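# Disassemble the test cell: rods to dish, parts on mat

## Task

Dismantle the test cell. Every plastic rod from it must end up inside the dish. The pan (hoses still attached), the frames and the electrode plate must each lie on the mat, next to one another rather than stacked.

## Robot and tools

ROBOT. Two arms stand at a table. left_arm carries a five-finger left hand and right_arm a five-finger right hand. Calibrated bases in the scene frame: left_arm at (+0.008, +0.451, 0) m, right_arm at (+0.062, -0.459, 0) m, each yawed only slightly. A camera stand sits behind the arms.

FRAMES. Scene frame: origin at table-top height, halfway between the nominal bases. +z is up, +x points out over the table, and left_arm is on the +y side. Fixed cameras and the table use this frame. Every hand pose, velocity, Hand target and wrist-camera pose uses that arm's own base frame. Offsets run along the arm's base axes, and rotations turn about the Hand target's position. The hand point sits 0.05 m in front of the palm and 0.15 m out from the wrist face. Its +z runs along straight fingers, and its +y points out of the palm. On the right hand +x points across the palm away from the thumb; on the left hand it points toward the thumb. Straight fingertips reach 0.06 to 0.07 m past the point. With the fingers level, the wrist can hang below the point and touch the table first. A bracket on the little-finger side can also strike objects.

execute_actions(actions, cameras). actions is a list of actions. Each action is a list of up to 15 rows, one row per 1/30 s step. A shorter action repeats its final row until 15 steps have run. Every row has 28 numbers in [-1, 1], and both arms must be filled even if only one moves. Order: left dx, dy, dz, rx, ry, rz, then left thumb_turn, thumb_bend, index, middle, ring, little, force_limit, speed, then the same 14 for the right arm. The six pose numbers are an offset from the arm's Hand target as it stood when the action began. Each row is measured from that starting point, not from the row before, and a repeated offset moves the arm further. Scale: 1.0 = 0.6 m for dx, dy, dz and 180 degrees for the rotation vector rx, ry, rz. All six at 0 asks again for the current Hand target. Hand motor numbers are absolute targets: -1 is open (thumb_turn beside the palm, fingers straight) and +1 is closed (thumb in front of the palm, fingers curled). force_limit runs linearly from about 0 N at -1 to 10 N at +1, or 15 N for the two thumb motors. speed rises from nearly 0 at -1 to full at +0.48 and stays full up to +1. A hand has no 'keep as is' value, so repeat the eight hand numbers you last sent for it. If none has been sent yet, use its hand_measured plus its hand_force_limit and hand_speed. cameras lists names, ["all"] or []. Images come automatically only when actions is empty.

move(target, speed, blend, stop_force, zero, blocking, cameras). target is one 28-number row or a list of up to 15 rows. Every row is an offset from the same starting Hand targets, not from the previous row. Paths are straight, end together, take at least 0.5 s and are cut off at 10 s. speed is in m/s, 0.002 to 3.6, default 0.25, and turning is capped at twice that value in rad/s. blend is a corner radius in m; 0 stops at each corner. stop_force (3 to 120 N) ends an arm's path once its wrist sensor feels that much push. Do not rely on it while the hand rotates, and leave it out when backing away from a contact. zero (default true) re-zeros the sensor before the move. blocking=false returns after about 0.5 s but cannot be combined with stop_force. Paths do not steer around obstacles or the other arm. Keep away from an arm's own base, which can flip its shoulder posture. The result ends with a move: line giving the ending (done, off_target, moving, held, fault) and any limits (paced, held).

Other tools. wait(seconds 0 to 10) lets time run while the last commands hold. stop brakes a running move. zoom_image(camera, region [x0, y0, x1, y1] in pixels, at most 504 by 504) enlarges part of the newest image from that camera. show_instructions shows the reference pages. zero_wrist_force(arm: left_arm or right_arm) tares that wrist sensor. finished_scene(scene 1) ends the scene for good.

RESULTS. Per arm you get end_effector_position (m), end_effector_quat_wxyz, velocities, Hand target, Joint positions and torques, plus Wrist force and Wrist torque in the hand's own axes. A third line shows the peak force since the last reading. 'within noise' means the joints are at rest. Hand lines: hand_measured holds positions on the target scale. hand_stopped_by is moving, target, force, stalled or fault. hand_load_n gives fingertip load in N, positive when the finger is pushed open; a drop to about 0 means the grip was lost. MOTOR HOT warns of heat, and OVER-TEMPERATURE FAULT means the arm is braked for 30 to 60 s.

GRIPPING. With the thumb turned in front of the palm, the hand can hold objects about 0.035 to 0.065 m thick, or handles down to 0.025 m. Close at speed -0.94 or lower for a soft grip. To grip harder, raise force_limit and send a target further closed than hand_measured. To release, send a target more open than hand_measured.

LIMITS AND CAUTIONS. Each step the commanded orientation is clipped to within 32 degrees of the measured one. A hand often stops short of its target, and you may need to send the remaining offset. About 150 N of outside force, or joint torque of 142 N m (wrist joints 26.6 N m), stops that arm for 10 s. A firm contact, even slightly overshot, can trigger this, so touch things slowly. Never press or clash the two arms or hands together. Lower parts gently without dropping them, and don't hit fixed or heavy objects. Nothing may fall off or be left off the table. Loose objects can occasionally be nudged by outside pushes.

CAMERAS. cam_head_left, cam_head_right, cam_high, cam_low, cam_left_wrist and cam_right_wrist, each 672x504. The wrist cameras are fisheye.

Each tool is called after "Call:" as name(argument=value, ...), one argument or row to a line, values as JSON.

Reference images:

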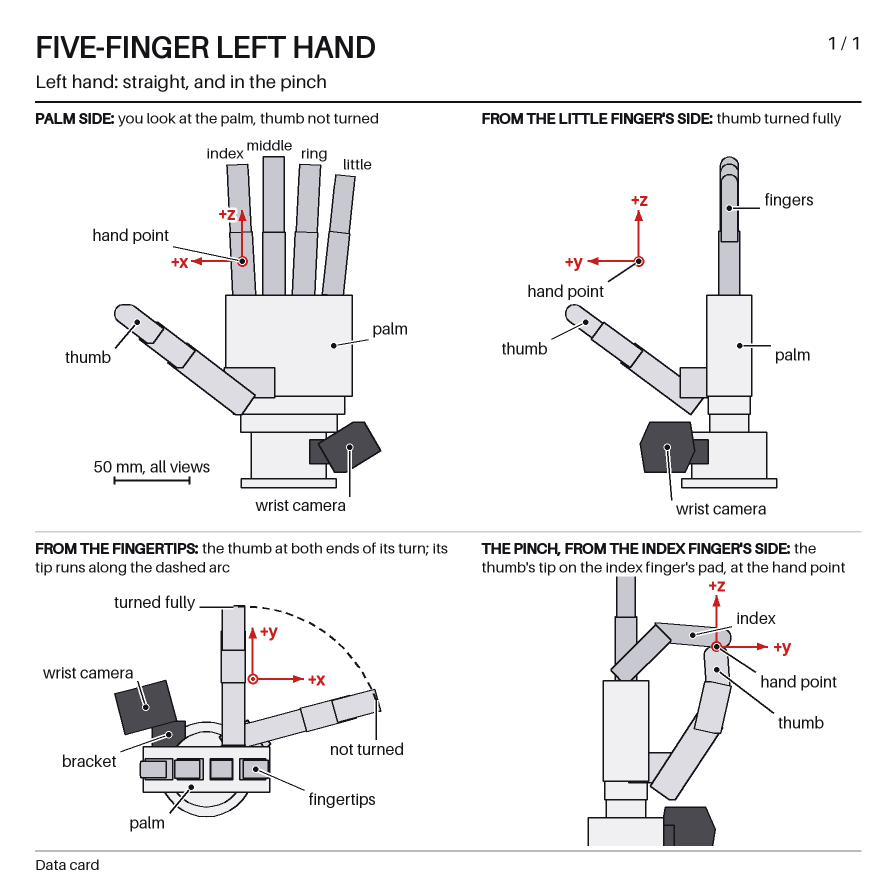

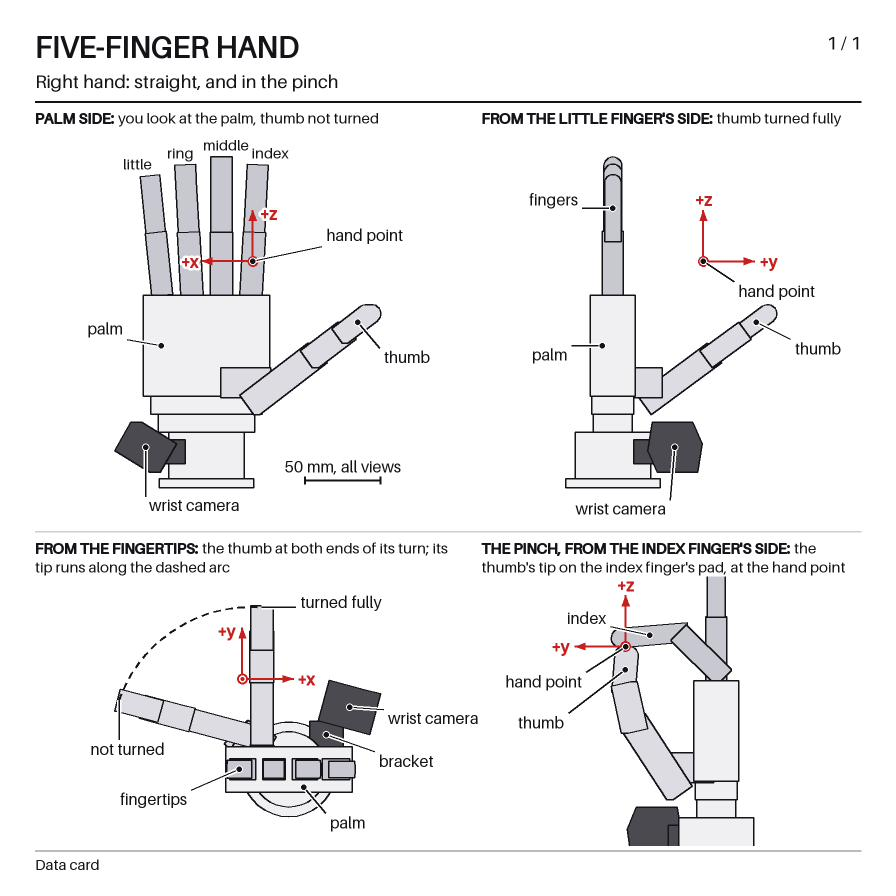

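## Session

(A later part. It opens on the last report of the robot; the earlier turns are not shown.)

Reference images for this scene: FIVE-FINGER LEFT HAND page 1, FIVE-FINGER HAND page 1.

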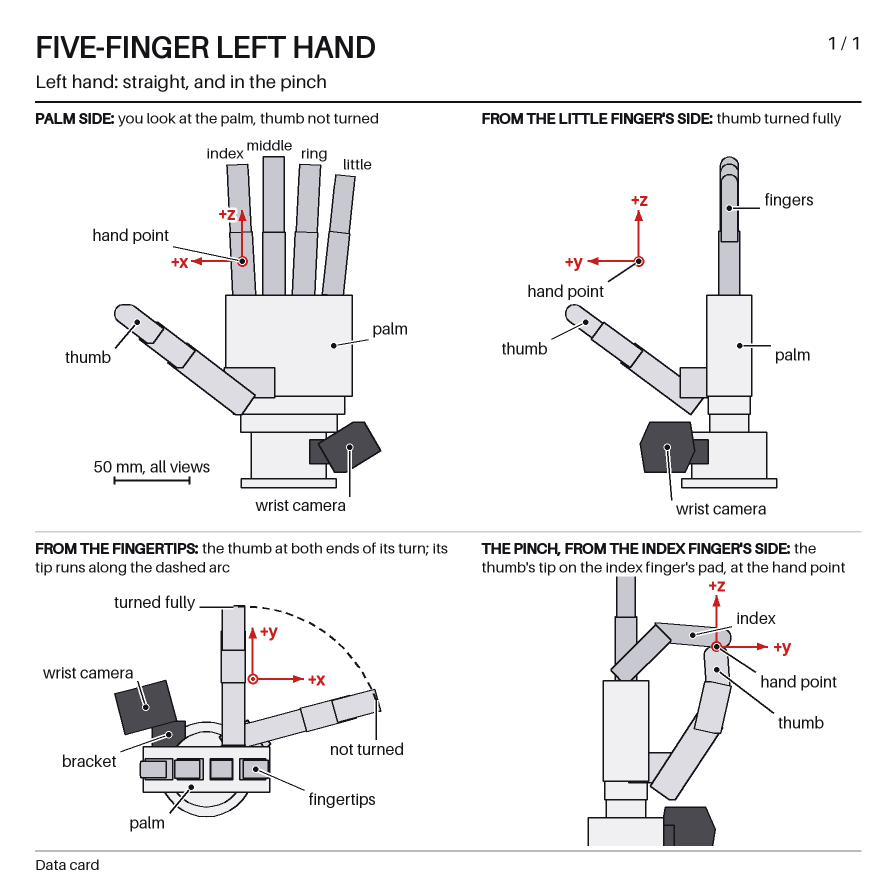

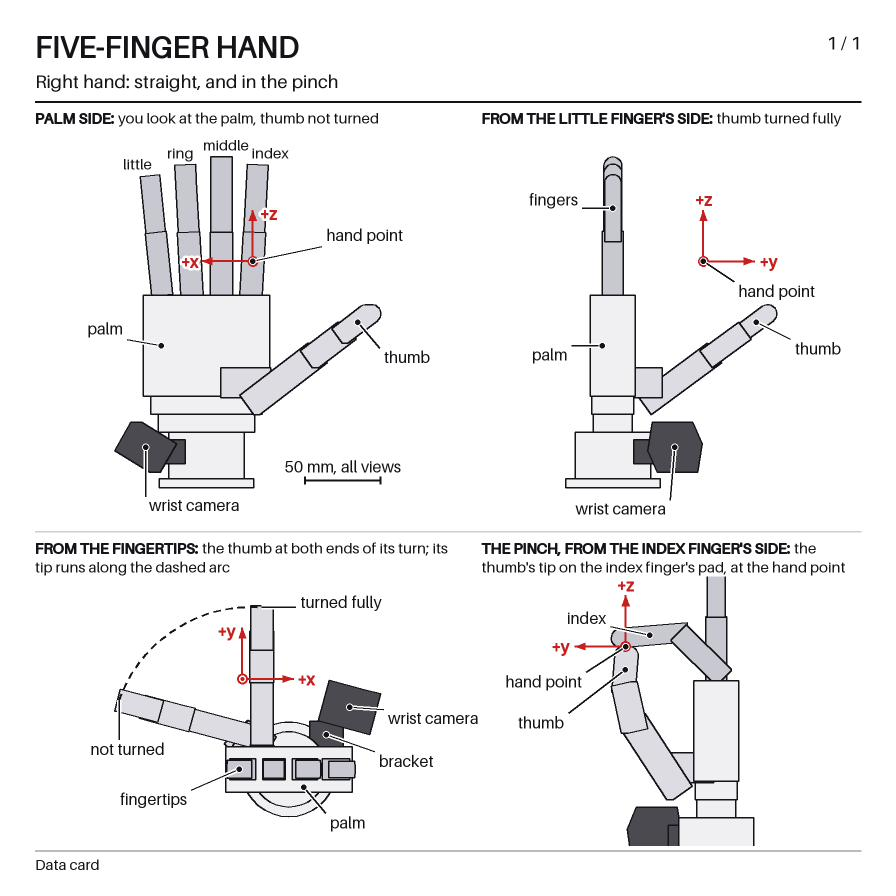

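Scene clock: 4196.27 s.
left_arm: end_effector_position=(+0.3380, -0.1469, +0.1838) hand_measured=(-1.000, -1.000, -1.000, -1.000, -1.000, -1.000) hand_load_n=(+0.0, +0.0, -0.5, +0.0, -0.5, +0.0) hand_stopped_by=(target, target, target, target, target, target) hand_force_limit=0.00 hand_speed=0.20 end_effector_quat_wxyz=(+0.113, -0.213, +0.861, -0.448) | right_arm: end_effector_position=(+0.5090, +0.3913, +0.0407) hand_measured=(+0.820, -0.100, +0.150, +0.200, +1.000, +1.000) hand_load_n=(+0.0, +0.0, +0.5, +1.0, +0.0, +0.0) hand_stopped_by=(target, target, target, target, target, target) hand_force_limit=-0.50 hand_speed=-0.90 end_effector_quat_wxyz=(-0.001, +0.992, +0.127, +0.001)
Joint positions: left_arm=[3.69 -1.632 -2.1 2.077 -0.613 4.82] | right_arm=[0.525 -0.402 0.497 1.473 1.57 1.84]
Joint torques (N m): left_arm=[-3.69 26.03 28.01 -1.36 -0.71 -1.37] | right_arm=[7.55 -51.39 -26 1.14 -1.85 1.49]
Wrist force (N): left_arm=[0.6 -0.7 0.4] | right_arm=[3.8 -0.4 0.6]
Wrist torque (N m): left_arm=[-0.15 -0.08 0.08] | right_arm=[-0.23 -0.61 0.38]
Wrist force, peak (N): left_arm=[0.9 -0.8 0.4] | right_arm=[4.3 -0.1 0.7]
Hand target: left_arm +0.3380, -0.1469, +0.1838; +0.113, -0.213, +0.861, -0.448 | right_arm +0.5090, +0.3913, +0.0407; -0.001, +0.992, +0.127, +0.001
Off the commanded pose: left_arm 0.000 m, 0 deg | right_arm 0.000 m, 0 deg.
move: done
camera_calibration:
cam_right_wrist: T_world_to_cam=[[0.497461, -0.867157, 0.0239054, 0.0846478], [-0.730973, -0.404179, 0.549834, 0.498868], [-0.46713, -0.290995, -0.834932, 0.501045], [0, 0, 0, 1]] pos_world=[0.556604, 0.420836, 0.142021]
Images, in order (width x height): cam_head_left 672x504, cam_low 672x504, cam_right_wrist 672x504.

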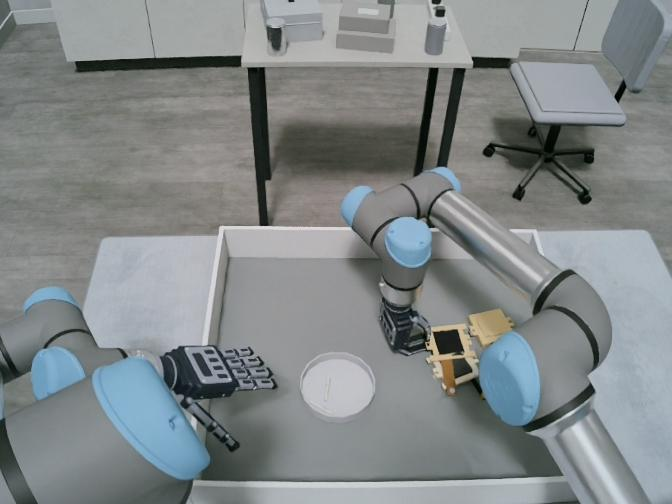

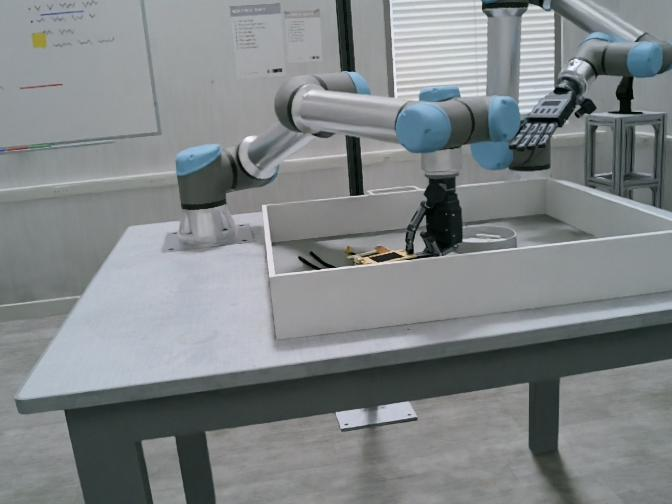

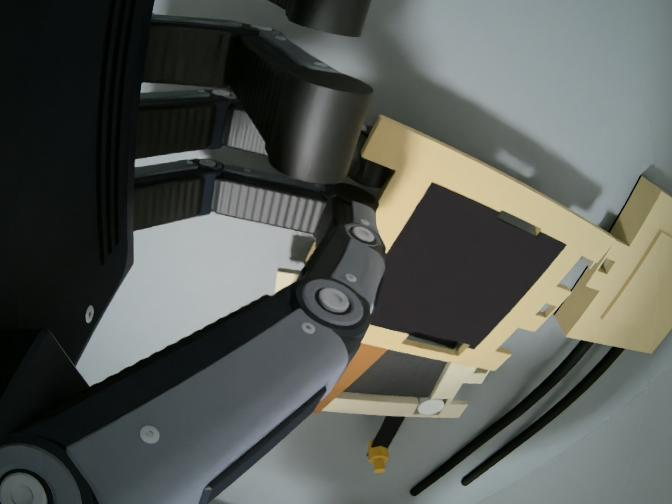

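Call:
execute_actions(
  actions=[],
)

Scene clock: 4244.30 s.
left_arm: end_effector_position=(+0.3380, -0.1469, +0.1838) hand_measured=(-1.000, -1.000, -1.000, -1.000, -1.000, -1.000) hand_load_n=(+0.0, +0.0, +0.0, +0.0, +0.0, +0.0) hand_stopped_by=(target, target, target, target, target, target) hand_force_limit=0.00 hand_speed=0.20 end_effector_quat_wxyz=(+0.113, -0.213, +0.861, -0.448) | right_arm: end_effector_position=(+0.5090, +0.3913, +0.0407) hand_measured=(+0.820, -0.100, +0.150, +0.200, +1.000, +1.000) hand_load_n=(+0.0, +0.0, +0.0, +1.0, +0.0, +0.0) hand_stopped_by=(target, target, target, target, target, target) hand_force_limit=-0.50 hand_speed=-0.90 end_effector_quat_wxyz=(-0.001, +0.992, +0.127, +0.001)
Joint positions: left_arm=[3.69 -1.632 -2.1 2.077 -0.613 4.82] | right_arm=[0.525 -0.402 0.497 1.473 1.57 1.84]
Joint velocities: within noise
Joint torques (N m): left_arm=[-4.15 25.16 27.61 -1.35 -0.68 -1.47] | right_arm=[7.43 -52.53 -23.12 1.04 -1.83 1.4]
Wrist force (N): left_arm=[0.4 -0.6 0.4] | right_arm=[3.8 -0.5 0.3]
Wrist torque (N m): left_arm=[-0.14 -0.05 0.06] | right_arm=[-0.22 -0.60 0.38]
Wrist force, peak (N): left_arm=[0.7 -1.0 0.5] | right_arm=[3.9 -0.7 0.6]
Hand target: left_arm +0.3380, -0.1469, +0.1838; +0.113, -0.213, +0.861, -0.448 | right_arm +0.5090, +0.3913, +0.0407; -0.001, +0.992, +0.127, +0.001
Off the commanded pose: left_arm 0.000 m, 0 deg | right_arm 0.000 m, 0 deg.
camera_calibration:
cam_left_wrist: T_world_to_cam=[[-0.00506945, -0.606439, 0.795114, -0.240449], [-0.988649, 0.122437, 0.0870799, 0.337017], [-0.15016, -0.785647, -0.600176, 0.165916], [0, 0, 0, 1]] pos_world=[0.356886, -0.0567296, 0.261415]
cam_right_wrist: T_world_to_cam=[[0.497461, -0.867157, 0.0239054, 0.0846478], [-0.730973, -0.404179, 0.549834, 0.498868], [-0.46713, -0.290995, -0.834932, 0.501045], [0, 0, 0, 1]] pos_world=[0.556604, 0.420836, 0.142021]

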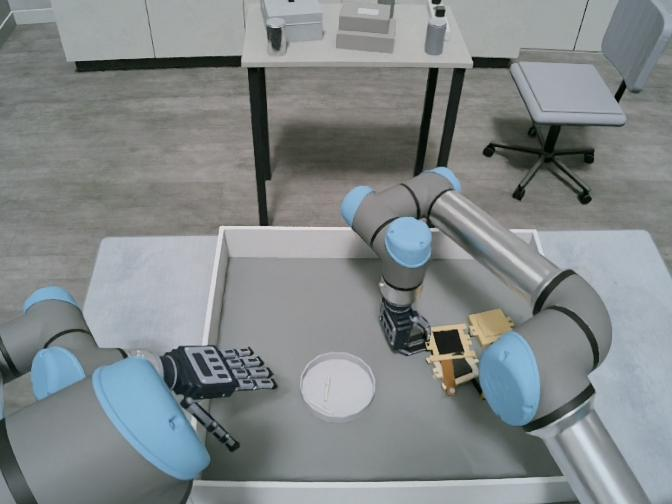

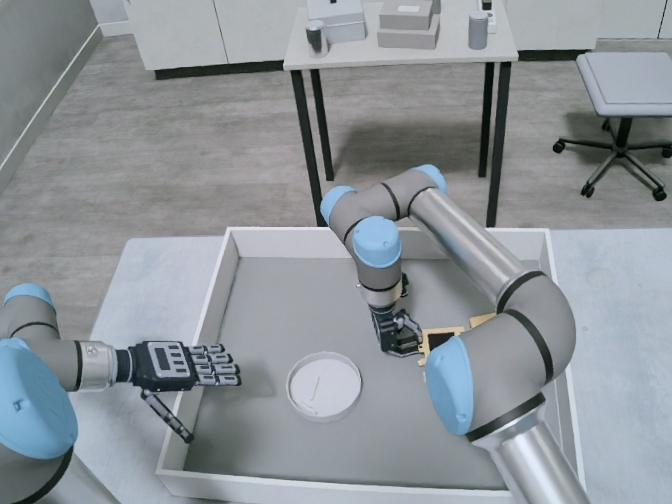

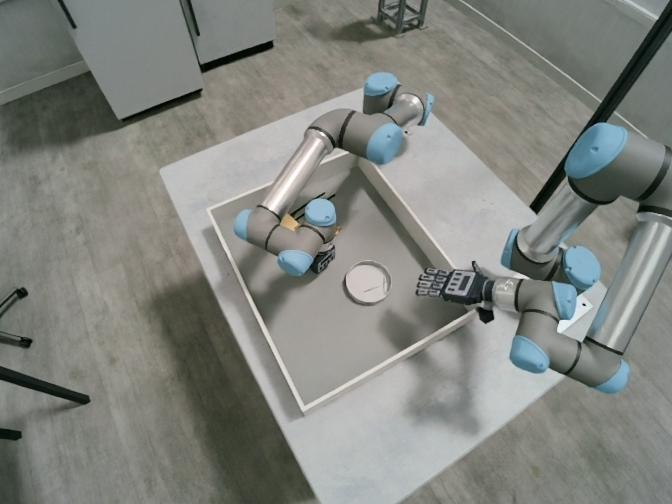

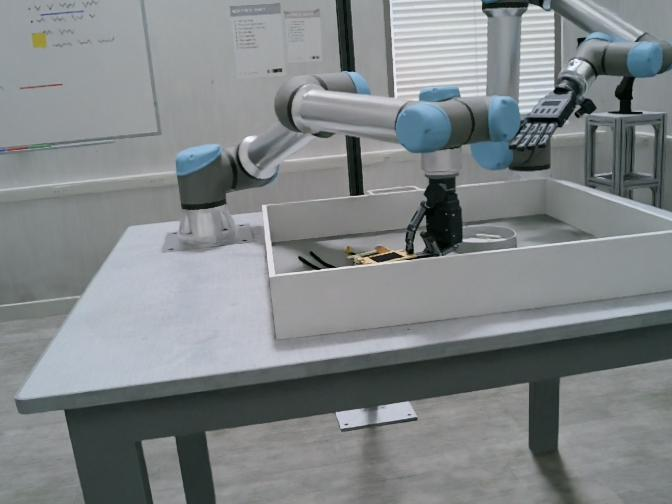

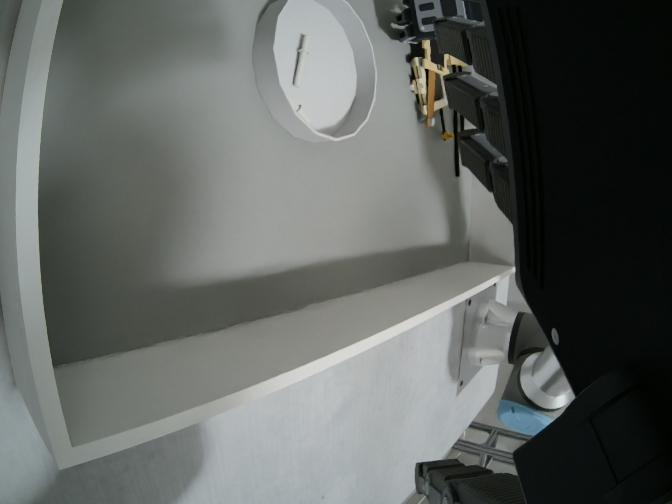

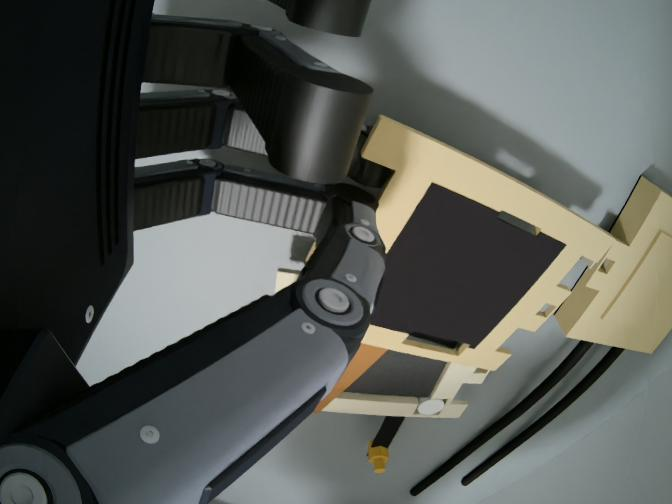

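Call:
move(
  target=[0,0,0,0,0,0,-1,-1,-1,-1,-1,-1,0,0.2,0,0,0,0,0,0,0.82,0.0,0.2,0.25,1,1,-0.4,-0.9],
  cameras=["cam_head_left","cam_low","cam_right_wrist"],
)

Call:
zoom_image(
  camera="cam_head_left",
  region=[370, 290, 520, 402],
)

Call:
zoom_image(
  camera="cam_low",
  region=[340, 205, 480, 310],
)

Scene clock: 4251.70 s.
left_arm: end_effector_position=(+0.3380, -0.1469, +0.1838) hand_measured=(-1.000, -1.000, -1.000, -1.000, -1.000, -1.000) hand_load_n=(+0.0, +0.0, +0.0, +0.0, +0.0, +0.0) hand_stopped_by=(target, target, target, target, target, target) hand_force_limit=0.00 hand_speed=0.20 end_effector_quat_wxyz=(+0.113, -0.213, +0.861, -0.448) | right_arm: end_effector_position=(+0.5090, +0.3913, +0.0407) hand_measured=(+0.820, -0.080, +0.176, +0.226, +1.000, +1.000) hand_load_n=(+0.5, +5.0, +5.5, +5.0, +0.0, +0.0) hand_stopped_by=(target, force, force, force, target, target) hand_force_limit=-0.40 hand_speed=-0.90 end_effector_quat_wxyz=(-0.001, +0.992, +0.127, +0.001)
Joint positions: left_arm=[3.69 -1.632 -2.1 2.077 -0.613 4.82] | right_arm=[0.525 -0.402 0.497 1.473 1.57 1.84]
Joint torques (N m): left_arm=[-4.38 26.26 27.23 -1.39 -0.39 -1.39] | right_arm=[7.8 -53.5 -19.38 1.05 -1.79 1.2]
Wrist force (N): left_arm=[0.8 -0.7 0.3] | right_arm=[3.7 -0.4 0.4]
Wrist torque (N m): left_arm=[-0.14 -0.11 0.08] | right_arm=[-0.24 -0.60 0.37]
Wrist force, peak (N): left_arm=[0.7 -0.8 0.7] | right_arm=[4.0 -0.1 0.7]
Hand target: left_arm +0.3380, -0.1469, +0.1838; +0.113, -0.213, +0.861, -0.448 | right_arm +0.5090, +0.3913, +0.0407; -0.001, +0.992, +0.127, +0.001
Off the commanded pose: left_arm 0.000 m, 0 deg | right_arm 0.000 m, 0 deg.
move: done
camera_calibration:
cam_right_wrist: T_world_to_cam=[[0.497461, -0.867157, 0.0239054, 0.0846478], [-0.730973, -0.404179, 0.549834, 0.498868], [-0.46713, -0.290995, -0.834932, 0.501045], [0, 0, 0, 1]] pos_world=[0.556604, 0.420836, 0.142021]
Images, in order (width x height): cam_head_left 672x504, cam_low 672x504, cam_right_wrist 672x504.

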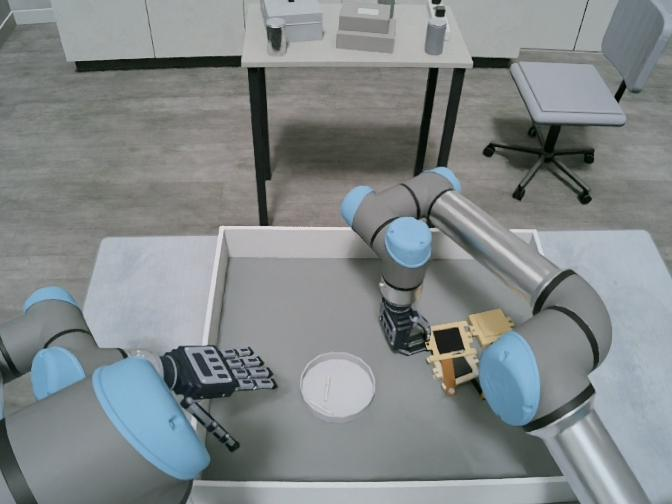

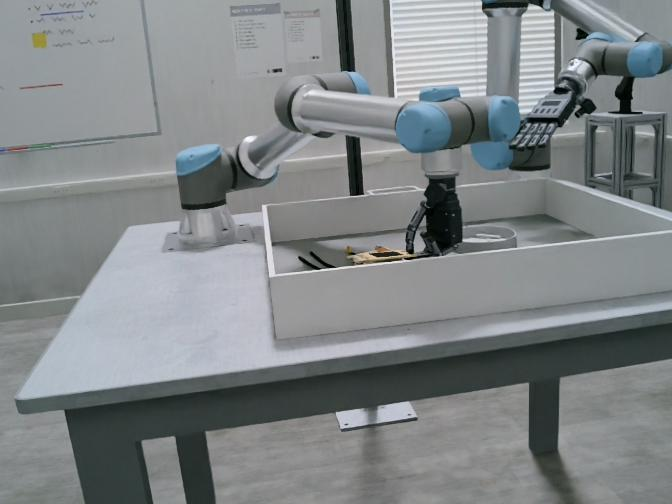

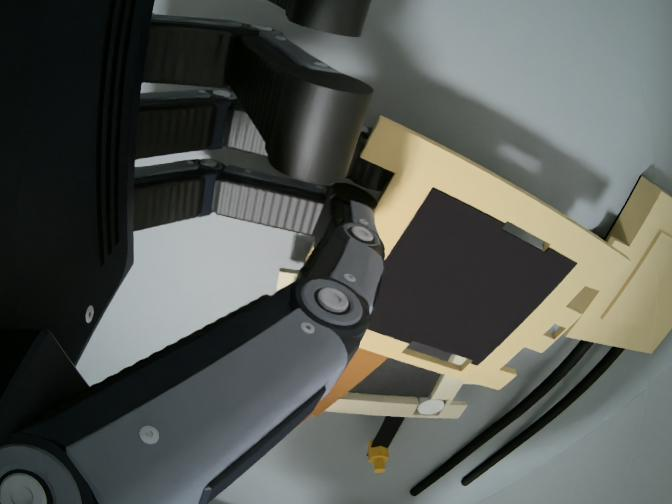

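Scaled by 3.360 from the camera's 672x504 image, which has a finer 960x720 frame.

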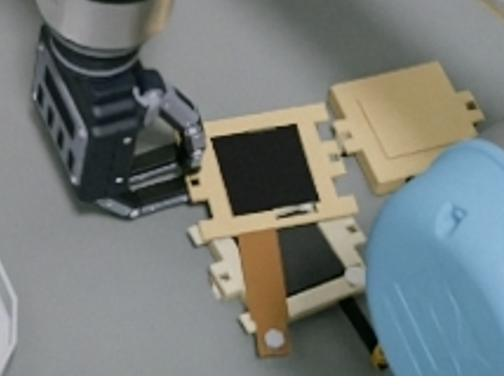

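Scaled by 3.600 from the camera's 672x504 image, which has a finer 960x720 frame.

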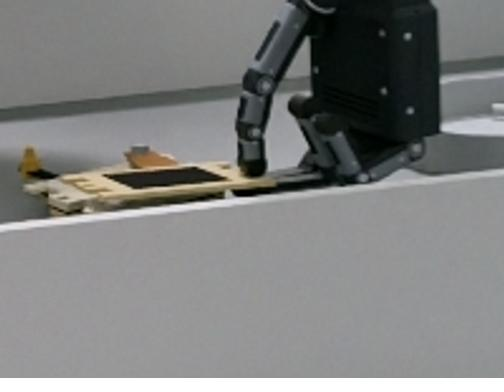

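Call:
move(
  target=[0,0,0,0,0,0,-1,-1,-1,-1,-1,-1,0,0.2,0,0,0.02,0,0,0,0.82,0.0,0.2,0.25,1,1,-0.4,-0.9],
  cameras=["cam_head_left","cam_low","cam_right_wrist"],
  speed=0.02,
)

Call:
zoom_image(
  camera="cam_head_left",
  region=[370, 290, 520, 402],
)

Call:
zoom_image(
  camera="cam_low",
  region=[340, 205, 480, 310],
)

Scene clock: 4262.37 s.
left_arm: end_effector_position=(+0.3380, -0.1469, +0.1838) hand_measured=(-1.000, -1.000, -1.000, -1.000, -1.000, -1.000) hand_load_n=(-0.5, +0.0, +0.0, +0.0, +0.0, +0.0) hand_stopped_by=(target, target, target, target, target, target) hand_force_limit=0.00 hand_speed=0.20 end_effector_quat_wxyz=(+0.113, -0.213, +0.861, -0.448) | right_arm: end_effector_position=(+0.5091, +0.3914, +0.0529) hand_measured=(+0.820, -0.080, +0.176, +0.226, +1.000, +1.000) hand_load_n=(+0.5, +6.0, +7.0, +3.5, +0.0, +0.0) hand_stopped_by=(target, force, force, force, target, target) hand_force_limit=-0.40 hand_speed=-0.90 end_effector_quat_wxyz=(-0.001, +0.992, +0.127, +0.001)
Joint positions: left_arm=[3.69 -1.632 -2.1 2.077 -0.613 4.82] | right_arm=[0.525 -0.407 0.476 1.499 1.57 1.84]
Joint torques (N m): left_arm=[-4.06 25.91 27.24 -1.38 -0.37 -1.33] | right_arm=[6.8 -62.21 -12 1.13 -2.02 0.66]
Wrist force (N): left_arm=[0.6 -0.6 0.4] | right_arm=[3.5 -0.3 0.9]
Wrist torque (N m): left_arm=[-0.13 -0.07 0.06] | right_arm=[-0.20 -0.52 0.36]
Wrist force, peak (N): left_arm=[0.6 -1.0 0.7] | right_arm=[4.1 -0.4 0.9]
Hand target: left_arm +0.3380, -0.1469, +0.1838; +0.113, -0.213, +0.861, -0.448 | right_arm +0.5090, +0.3913, +0.0527; -0.001, +0.992, +0.127, +0.001
Off the commanded pose: left_arm 0.000 m, 0 deg | right_arm 0.000 m, 0 deg.
move: done
camera_calibration:
cam_right_wrist: T_world_to_cam=[[0.497404, -0.86719, 0.0239009, 0.0844021], [-0.731078, -0.404182, 0.549693, 0.492241], [-0.467027, -0.290893, -0.835025, 0.511145], [0, 0, 0, 1]] pos_world=[0.556603, 0.420836, 0.154221]
Images, in order (width x height): cam_head_left 672x504, cam_low 672x504, cam_right_wrist 672x504.

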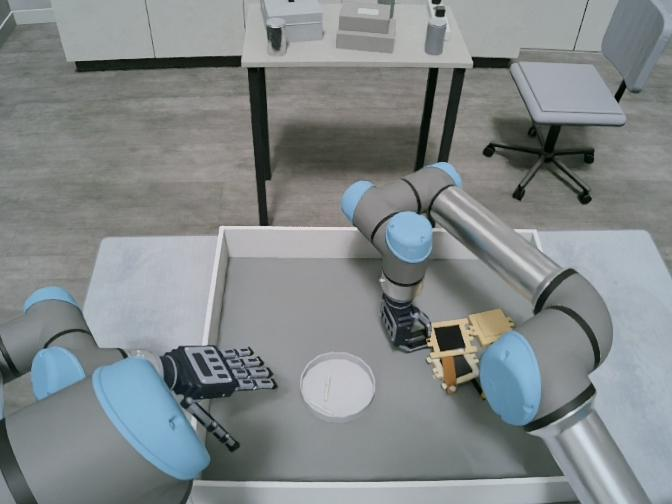

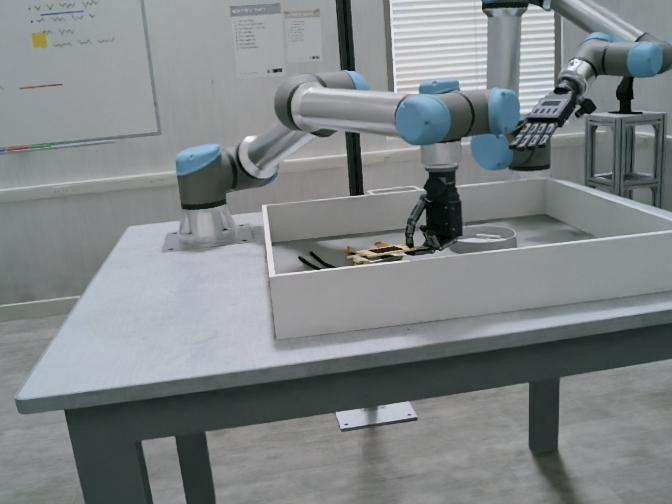

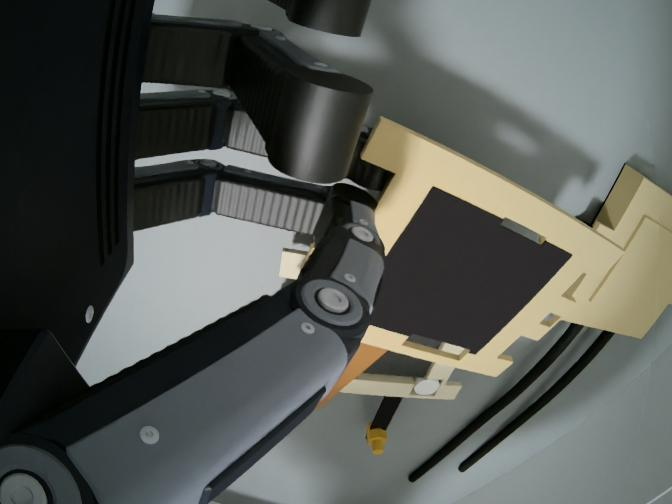

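Scaled by 3.360 from the camera's 672x504 image, which has a finer 960x720 frame.

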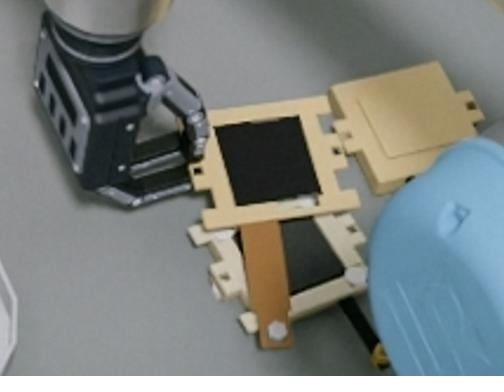

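Scaled by 3.600 from the camera's 672x504 image, which has a finer 960x720 frame.

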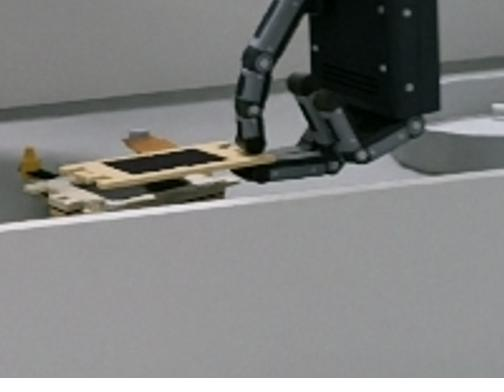

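Call:
move(
  target=[0,0,0,0,0,0,-1,-1,-1,-1,-1,-1,0,0.2,0,0,0.02,0,0,0,0.82,0.0,0.2,0.25,1,1,-0.4,-0.9],
  cameras=["cam_head_left","cam_low","cam_right_wrist"],
  speed=0.02,
)

Call:
zoom_image(
  camera="cam_head_left",
  region=[370, 290, 520, 402],
)

Call:
zoom_image(
  camera="cam_low",
  region=[340, 205, 480, 310],
)

Scene clock: 4273.10 s.
left_arm: end_effector_position=(+0.3380, -0.1469, +0.1838) hand_measured=(-1.000, -1.000, -1.000, -1.000, -1.000, -1.000) hand_load_n=(+0.0, +0.0, +0.0, +0.0, +0.0, +0.0) hand_stopped_by=(target, target, target, target, target, target) hand_force_limit=0.00 hand_speed=0.20 end_effector_quat_wxyz=(+0.113, -0.213, +0.861, -0.448) | right_arm: end_effector_position=(+0.5091, +0.3914, +0.0649) hand_measured=(+0.820, -0.080, +0.176, +0.226, +1.000, +1.000) hand_load_n=(+0.5, +6.0, +7.0, +3.5, +0.0, +0.0) hand_stopped_by=(target, force, force, force, target, target) hand_force_limit=-0.40 hand_speed=-0.90 end_effector_quat_wxyz=(-0.001, +0.992, +0.127, +0.001)
Joint positions: left_arm=[3.69 -1.632 -2.1 2.077 -0.613 4.82] | right_arm=[0.525 -0.41 0.453 1.526 1.57 1.84]
Joint torques (N m): left_arm=[-4.58 25.09 26.16 -1.4 -0.26 -1.34] | right_arm=[6.02 -62 -10.54 1.24 -1.94 0.26]
Wrist force (N): left_arm=[0.5 -0.8 0.5] | right_arm=[3.5 -0.4 0.7]
Wrist torque (N m): left_arm=[-0.16 -0.07 0.07] | right_arm=[-0.21 -0.50 0.35]
Wrist force, peak (N): left_arm=[0.6 -1.2 0.6] | right_arm=[4.0 -0.3 1.2]
Hand target: left_arm +0.3380, -0.1469, +0.1838; +0.113, -0.213, +0.861, -0.448 | right_arm +0.5090, +0.3913, +0.0647; -0.001, +0.992, +0.127, +0.001
Off the commanded pose: left_arm 0.000 m, 0 deg | right_arm 0.000 m, 0 deg.
move: done
camera_calibration:
cam_right_wrist: T_world_to_cam=[[0.497468, -0.867154, 0.0238537, 0.0840726], [-0.731035, -0.404258, 0.549694, 0.485652], [-0.467027, -0.290893, -0.835025, 0.521165], [0, 0, 0, 1]] pos_world=[0.556603, 0.420836, 0.166221]
Images, in order (width x height): cam_head_left 672x504, cam_low 672x504, cam_right_wrist 672x504.

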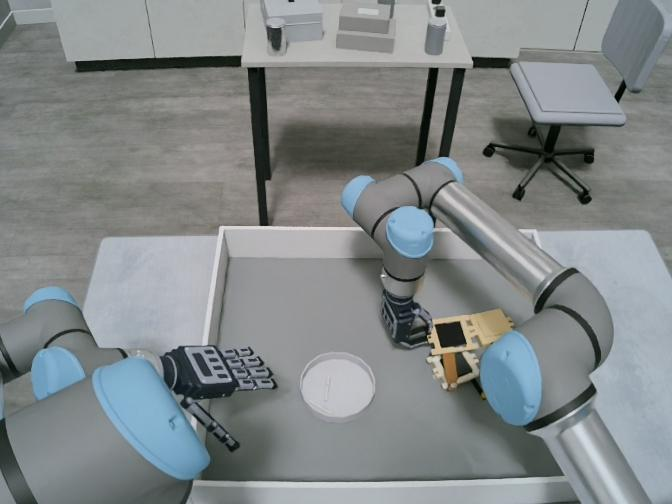

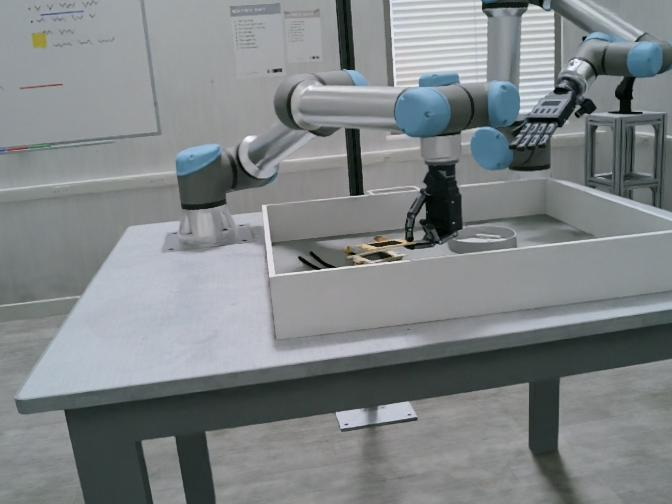

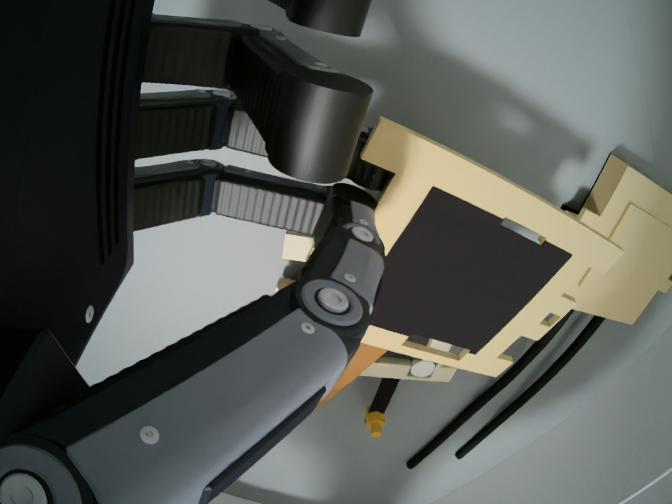

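Scaled by 3.360 from the camera's 672x504 image, which has a finer 960x720 frame.

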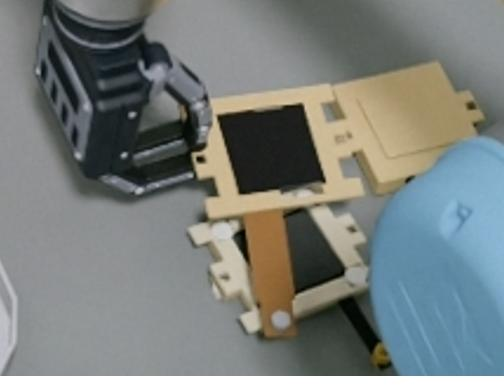

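Scaled by 3.600 from the camera's 672x504 image, which has a finer 960x720 frame.

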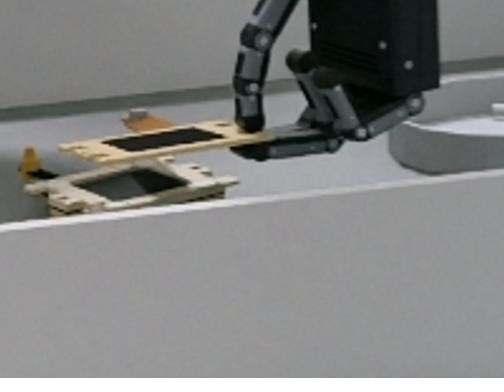

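Call:
move(
  target=[0,0,0,0,0,0,-1,-1,-1,-1,-1,-1,0,0.2,0,0.05,0.2,0,0,0,0.82,0.0,0.2,0.25,1,1,-0.4,-0.9],
  cameras=["cam_head_left","cam_low","cam_right_wrist"],
  speed=0.05,
)

Call:
zoom_image(
  camera="cam_head_left",
  region=[370, 290, 520, 402],
)

Call:
zoom_image(
  camera="cam_low",
  region=[340, 145, 480, 250],
)

Scene clock: 4294.90 s.
left_arm: end_effector_position=(+0.3380, -0.1469, +0.1838) hand_measured=(-1.000, -1.000, -1.000, -1.000, -1.000, -1.000) hand_load_n=(-0.5, +0.0, +0.0, +0.0, +0.0, +0.0) hand_stopped_by=(target, target, target, target, target, target) hand_force_limit=0.00 hand_speed=0.20 end_effector_quat_wxyz=(+0.113, -0.213, +0.861, -0.448) | right_arm: end_effector_position=(+0.5078, +0.4203, +0.1842) hand_measured=(+0.820, -0.080, +0.176, +0.226, +1.000, +1.000) hand_load_n=(+0.5, +6.0, +6.5, +3.5, +0.0, +0.0) hand_stopped_by=(target, force, force, force, target, target) hand_force_limit=-0.40 hand_speed=-0.90 end_effector_quat_wxyz=(-0.038, +0.988, +0.139, +0.057) end_effector_velocity=(+0.000, +0.000, -0.003) end_effector_angular_velocity=(-0.002, +0.004, +0.000)
Joint positions: left_arm=[3.69 -1.632 -2.1 2.077 -0.613 4.82] | right_arm=[0.555 -0.38 0.035 1.781 1.548 1.847]
Joint velocities: left_arm=[within noise] | right_arm=[0 0.005 0 0 0 0]
Joint torques (N m): left_arm=[-4.45 25.28 26.87 -1.36 -0.2 -1.28] | right_arm=[-2.19 -50.44 -26.3 3.37 -0.9 -0.41]
Wrist force (N): left_arm=[0.6 -0.5 0.5] | right_arm=[3.8 -0.4 1.1]
Wrist torque (N m): left_arm=[-0.13 -0.07 0.06] | right_arm=[-0.22 -0.59 0.36]
Wrist force, peak (N): left_arm=[0.8 -0.9 0.8] | right_arm=[4.2 -0.6 0.8]
Hand target: left_arm +0.3380, -0.1469, +0.1838; +0.113, -0.213, +0.861, -0.448 | right_arm +0.5090, +0.4213, +0.1847; -0.001, +0.992, +0.127, +0.001
Off the commanded pose: left_arm 0.000 m, 0 deg | right_arm 0.002 m, 8 deg.
elbow stopped short (right arm): the move would have taken joint 3 (elbow) straighter than the controller allows.
move: off_target (right_arm)
camera_calibration:
cam_right_wrist: T_world_to_cam=[[0.517607, -0.855618, 0.000424766, 0.0961963], [-0.770757, -0.466055, 0.434426, 0.498173], [-0.371505, -0.225189, -0.900707, 0.564657], [0, 0, 0, 1]] pos_world=[0.543952, 0.441638, 0.29213]
Images, in order (width x height): cam_head_left 672x504, cam_low 672x504, cam_right_wrist 672x504.

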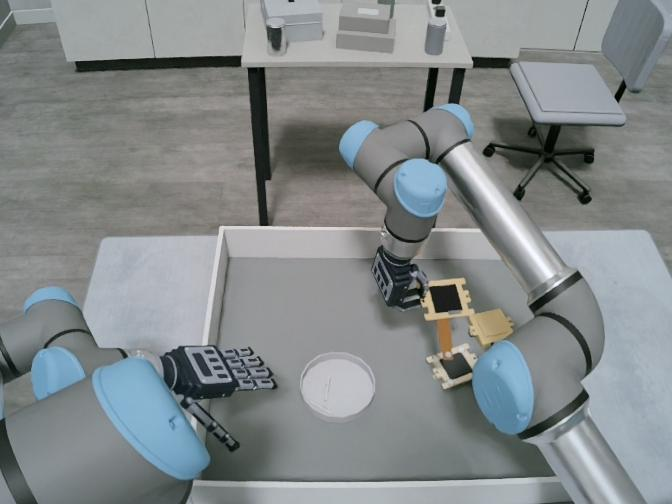

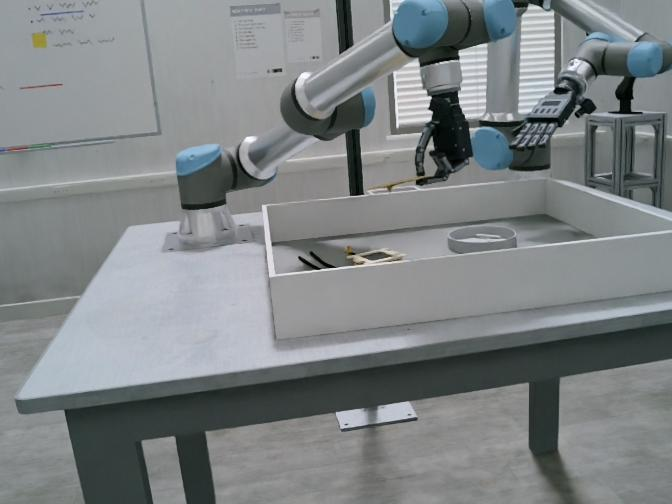

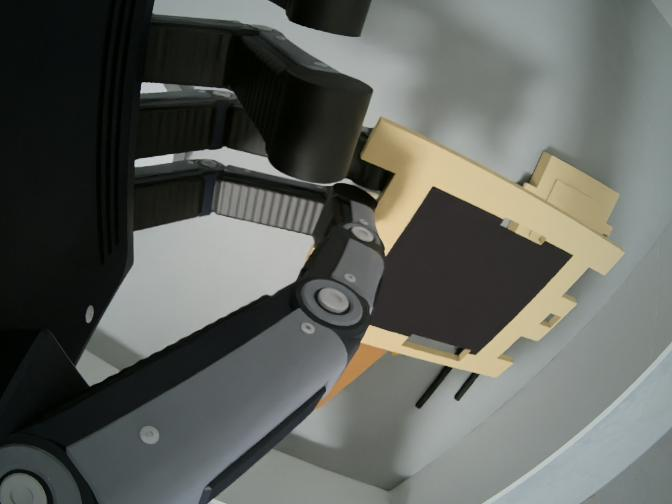

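Scaled by 3.360 from the camera's 672x504 image, which has a finer 960x720 frame.

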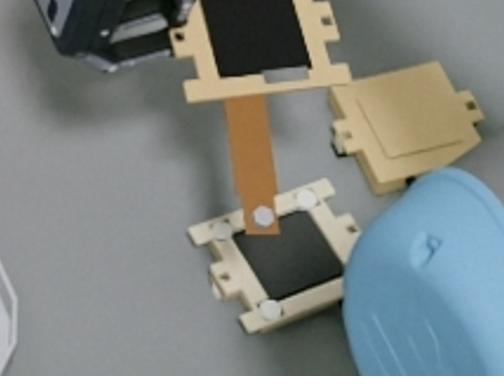

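Scaled by 3.600 from the camera's 672x504 image, which has a finer 960x720 frame.

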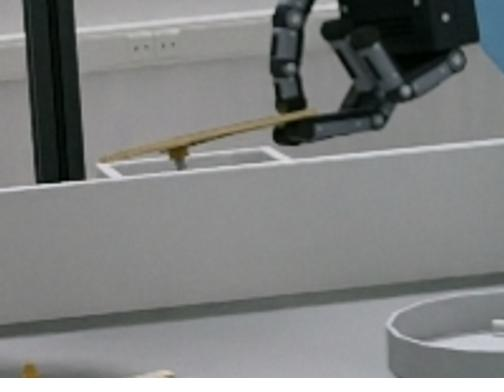

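Call:
zoom_image(
  camera="cam_right_wrist",
  region=[310, 100, 630, 420],
)

Call:
zoom_image(
  camera="cam_head_left",
  region=[410, 265, 510, 345],
)

Scaled by 1.575 from the camera's 672x504 image, which has a finer 960x720 frame.

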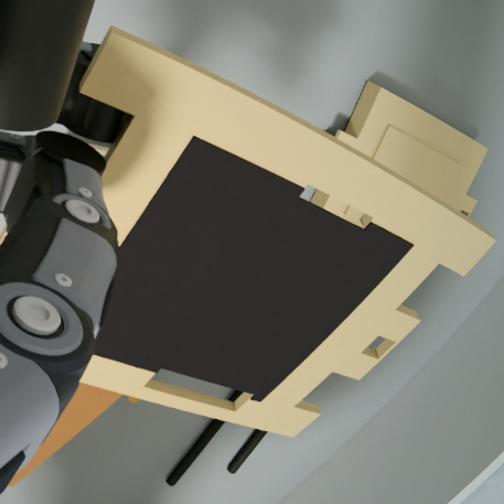

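Scaled by 5.040 from the camera's 672x504 image, which has a finer 960x720 frame.

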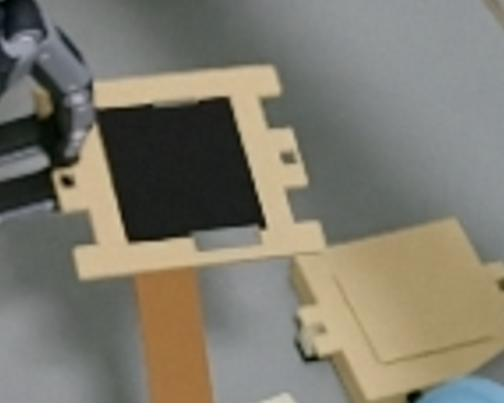

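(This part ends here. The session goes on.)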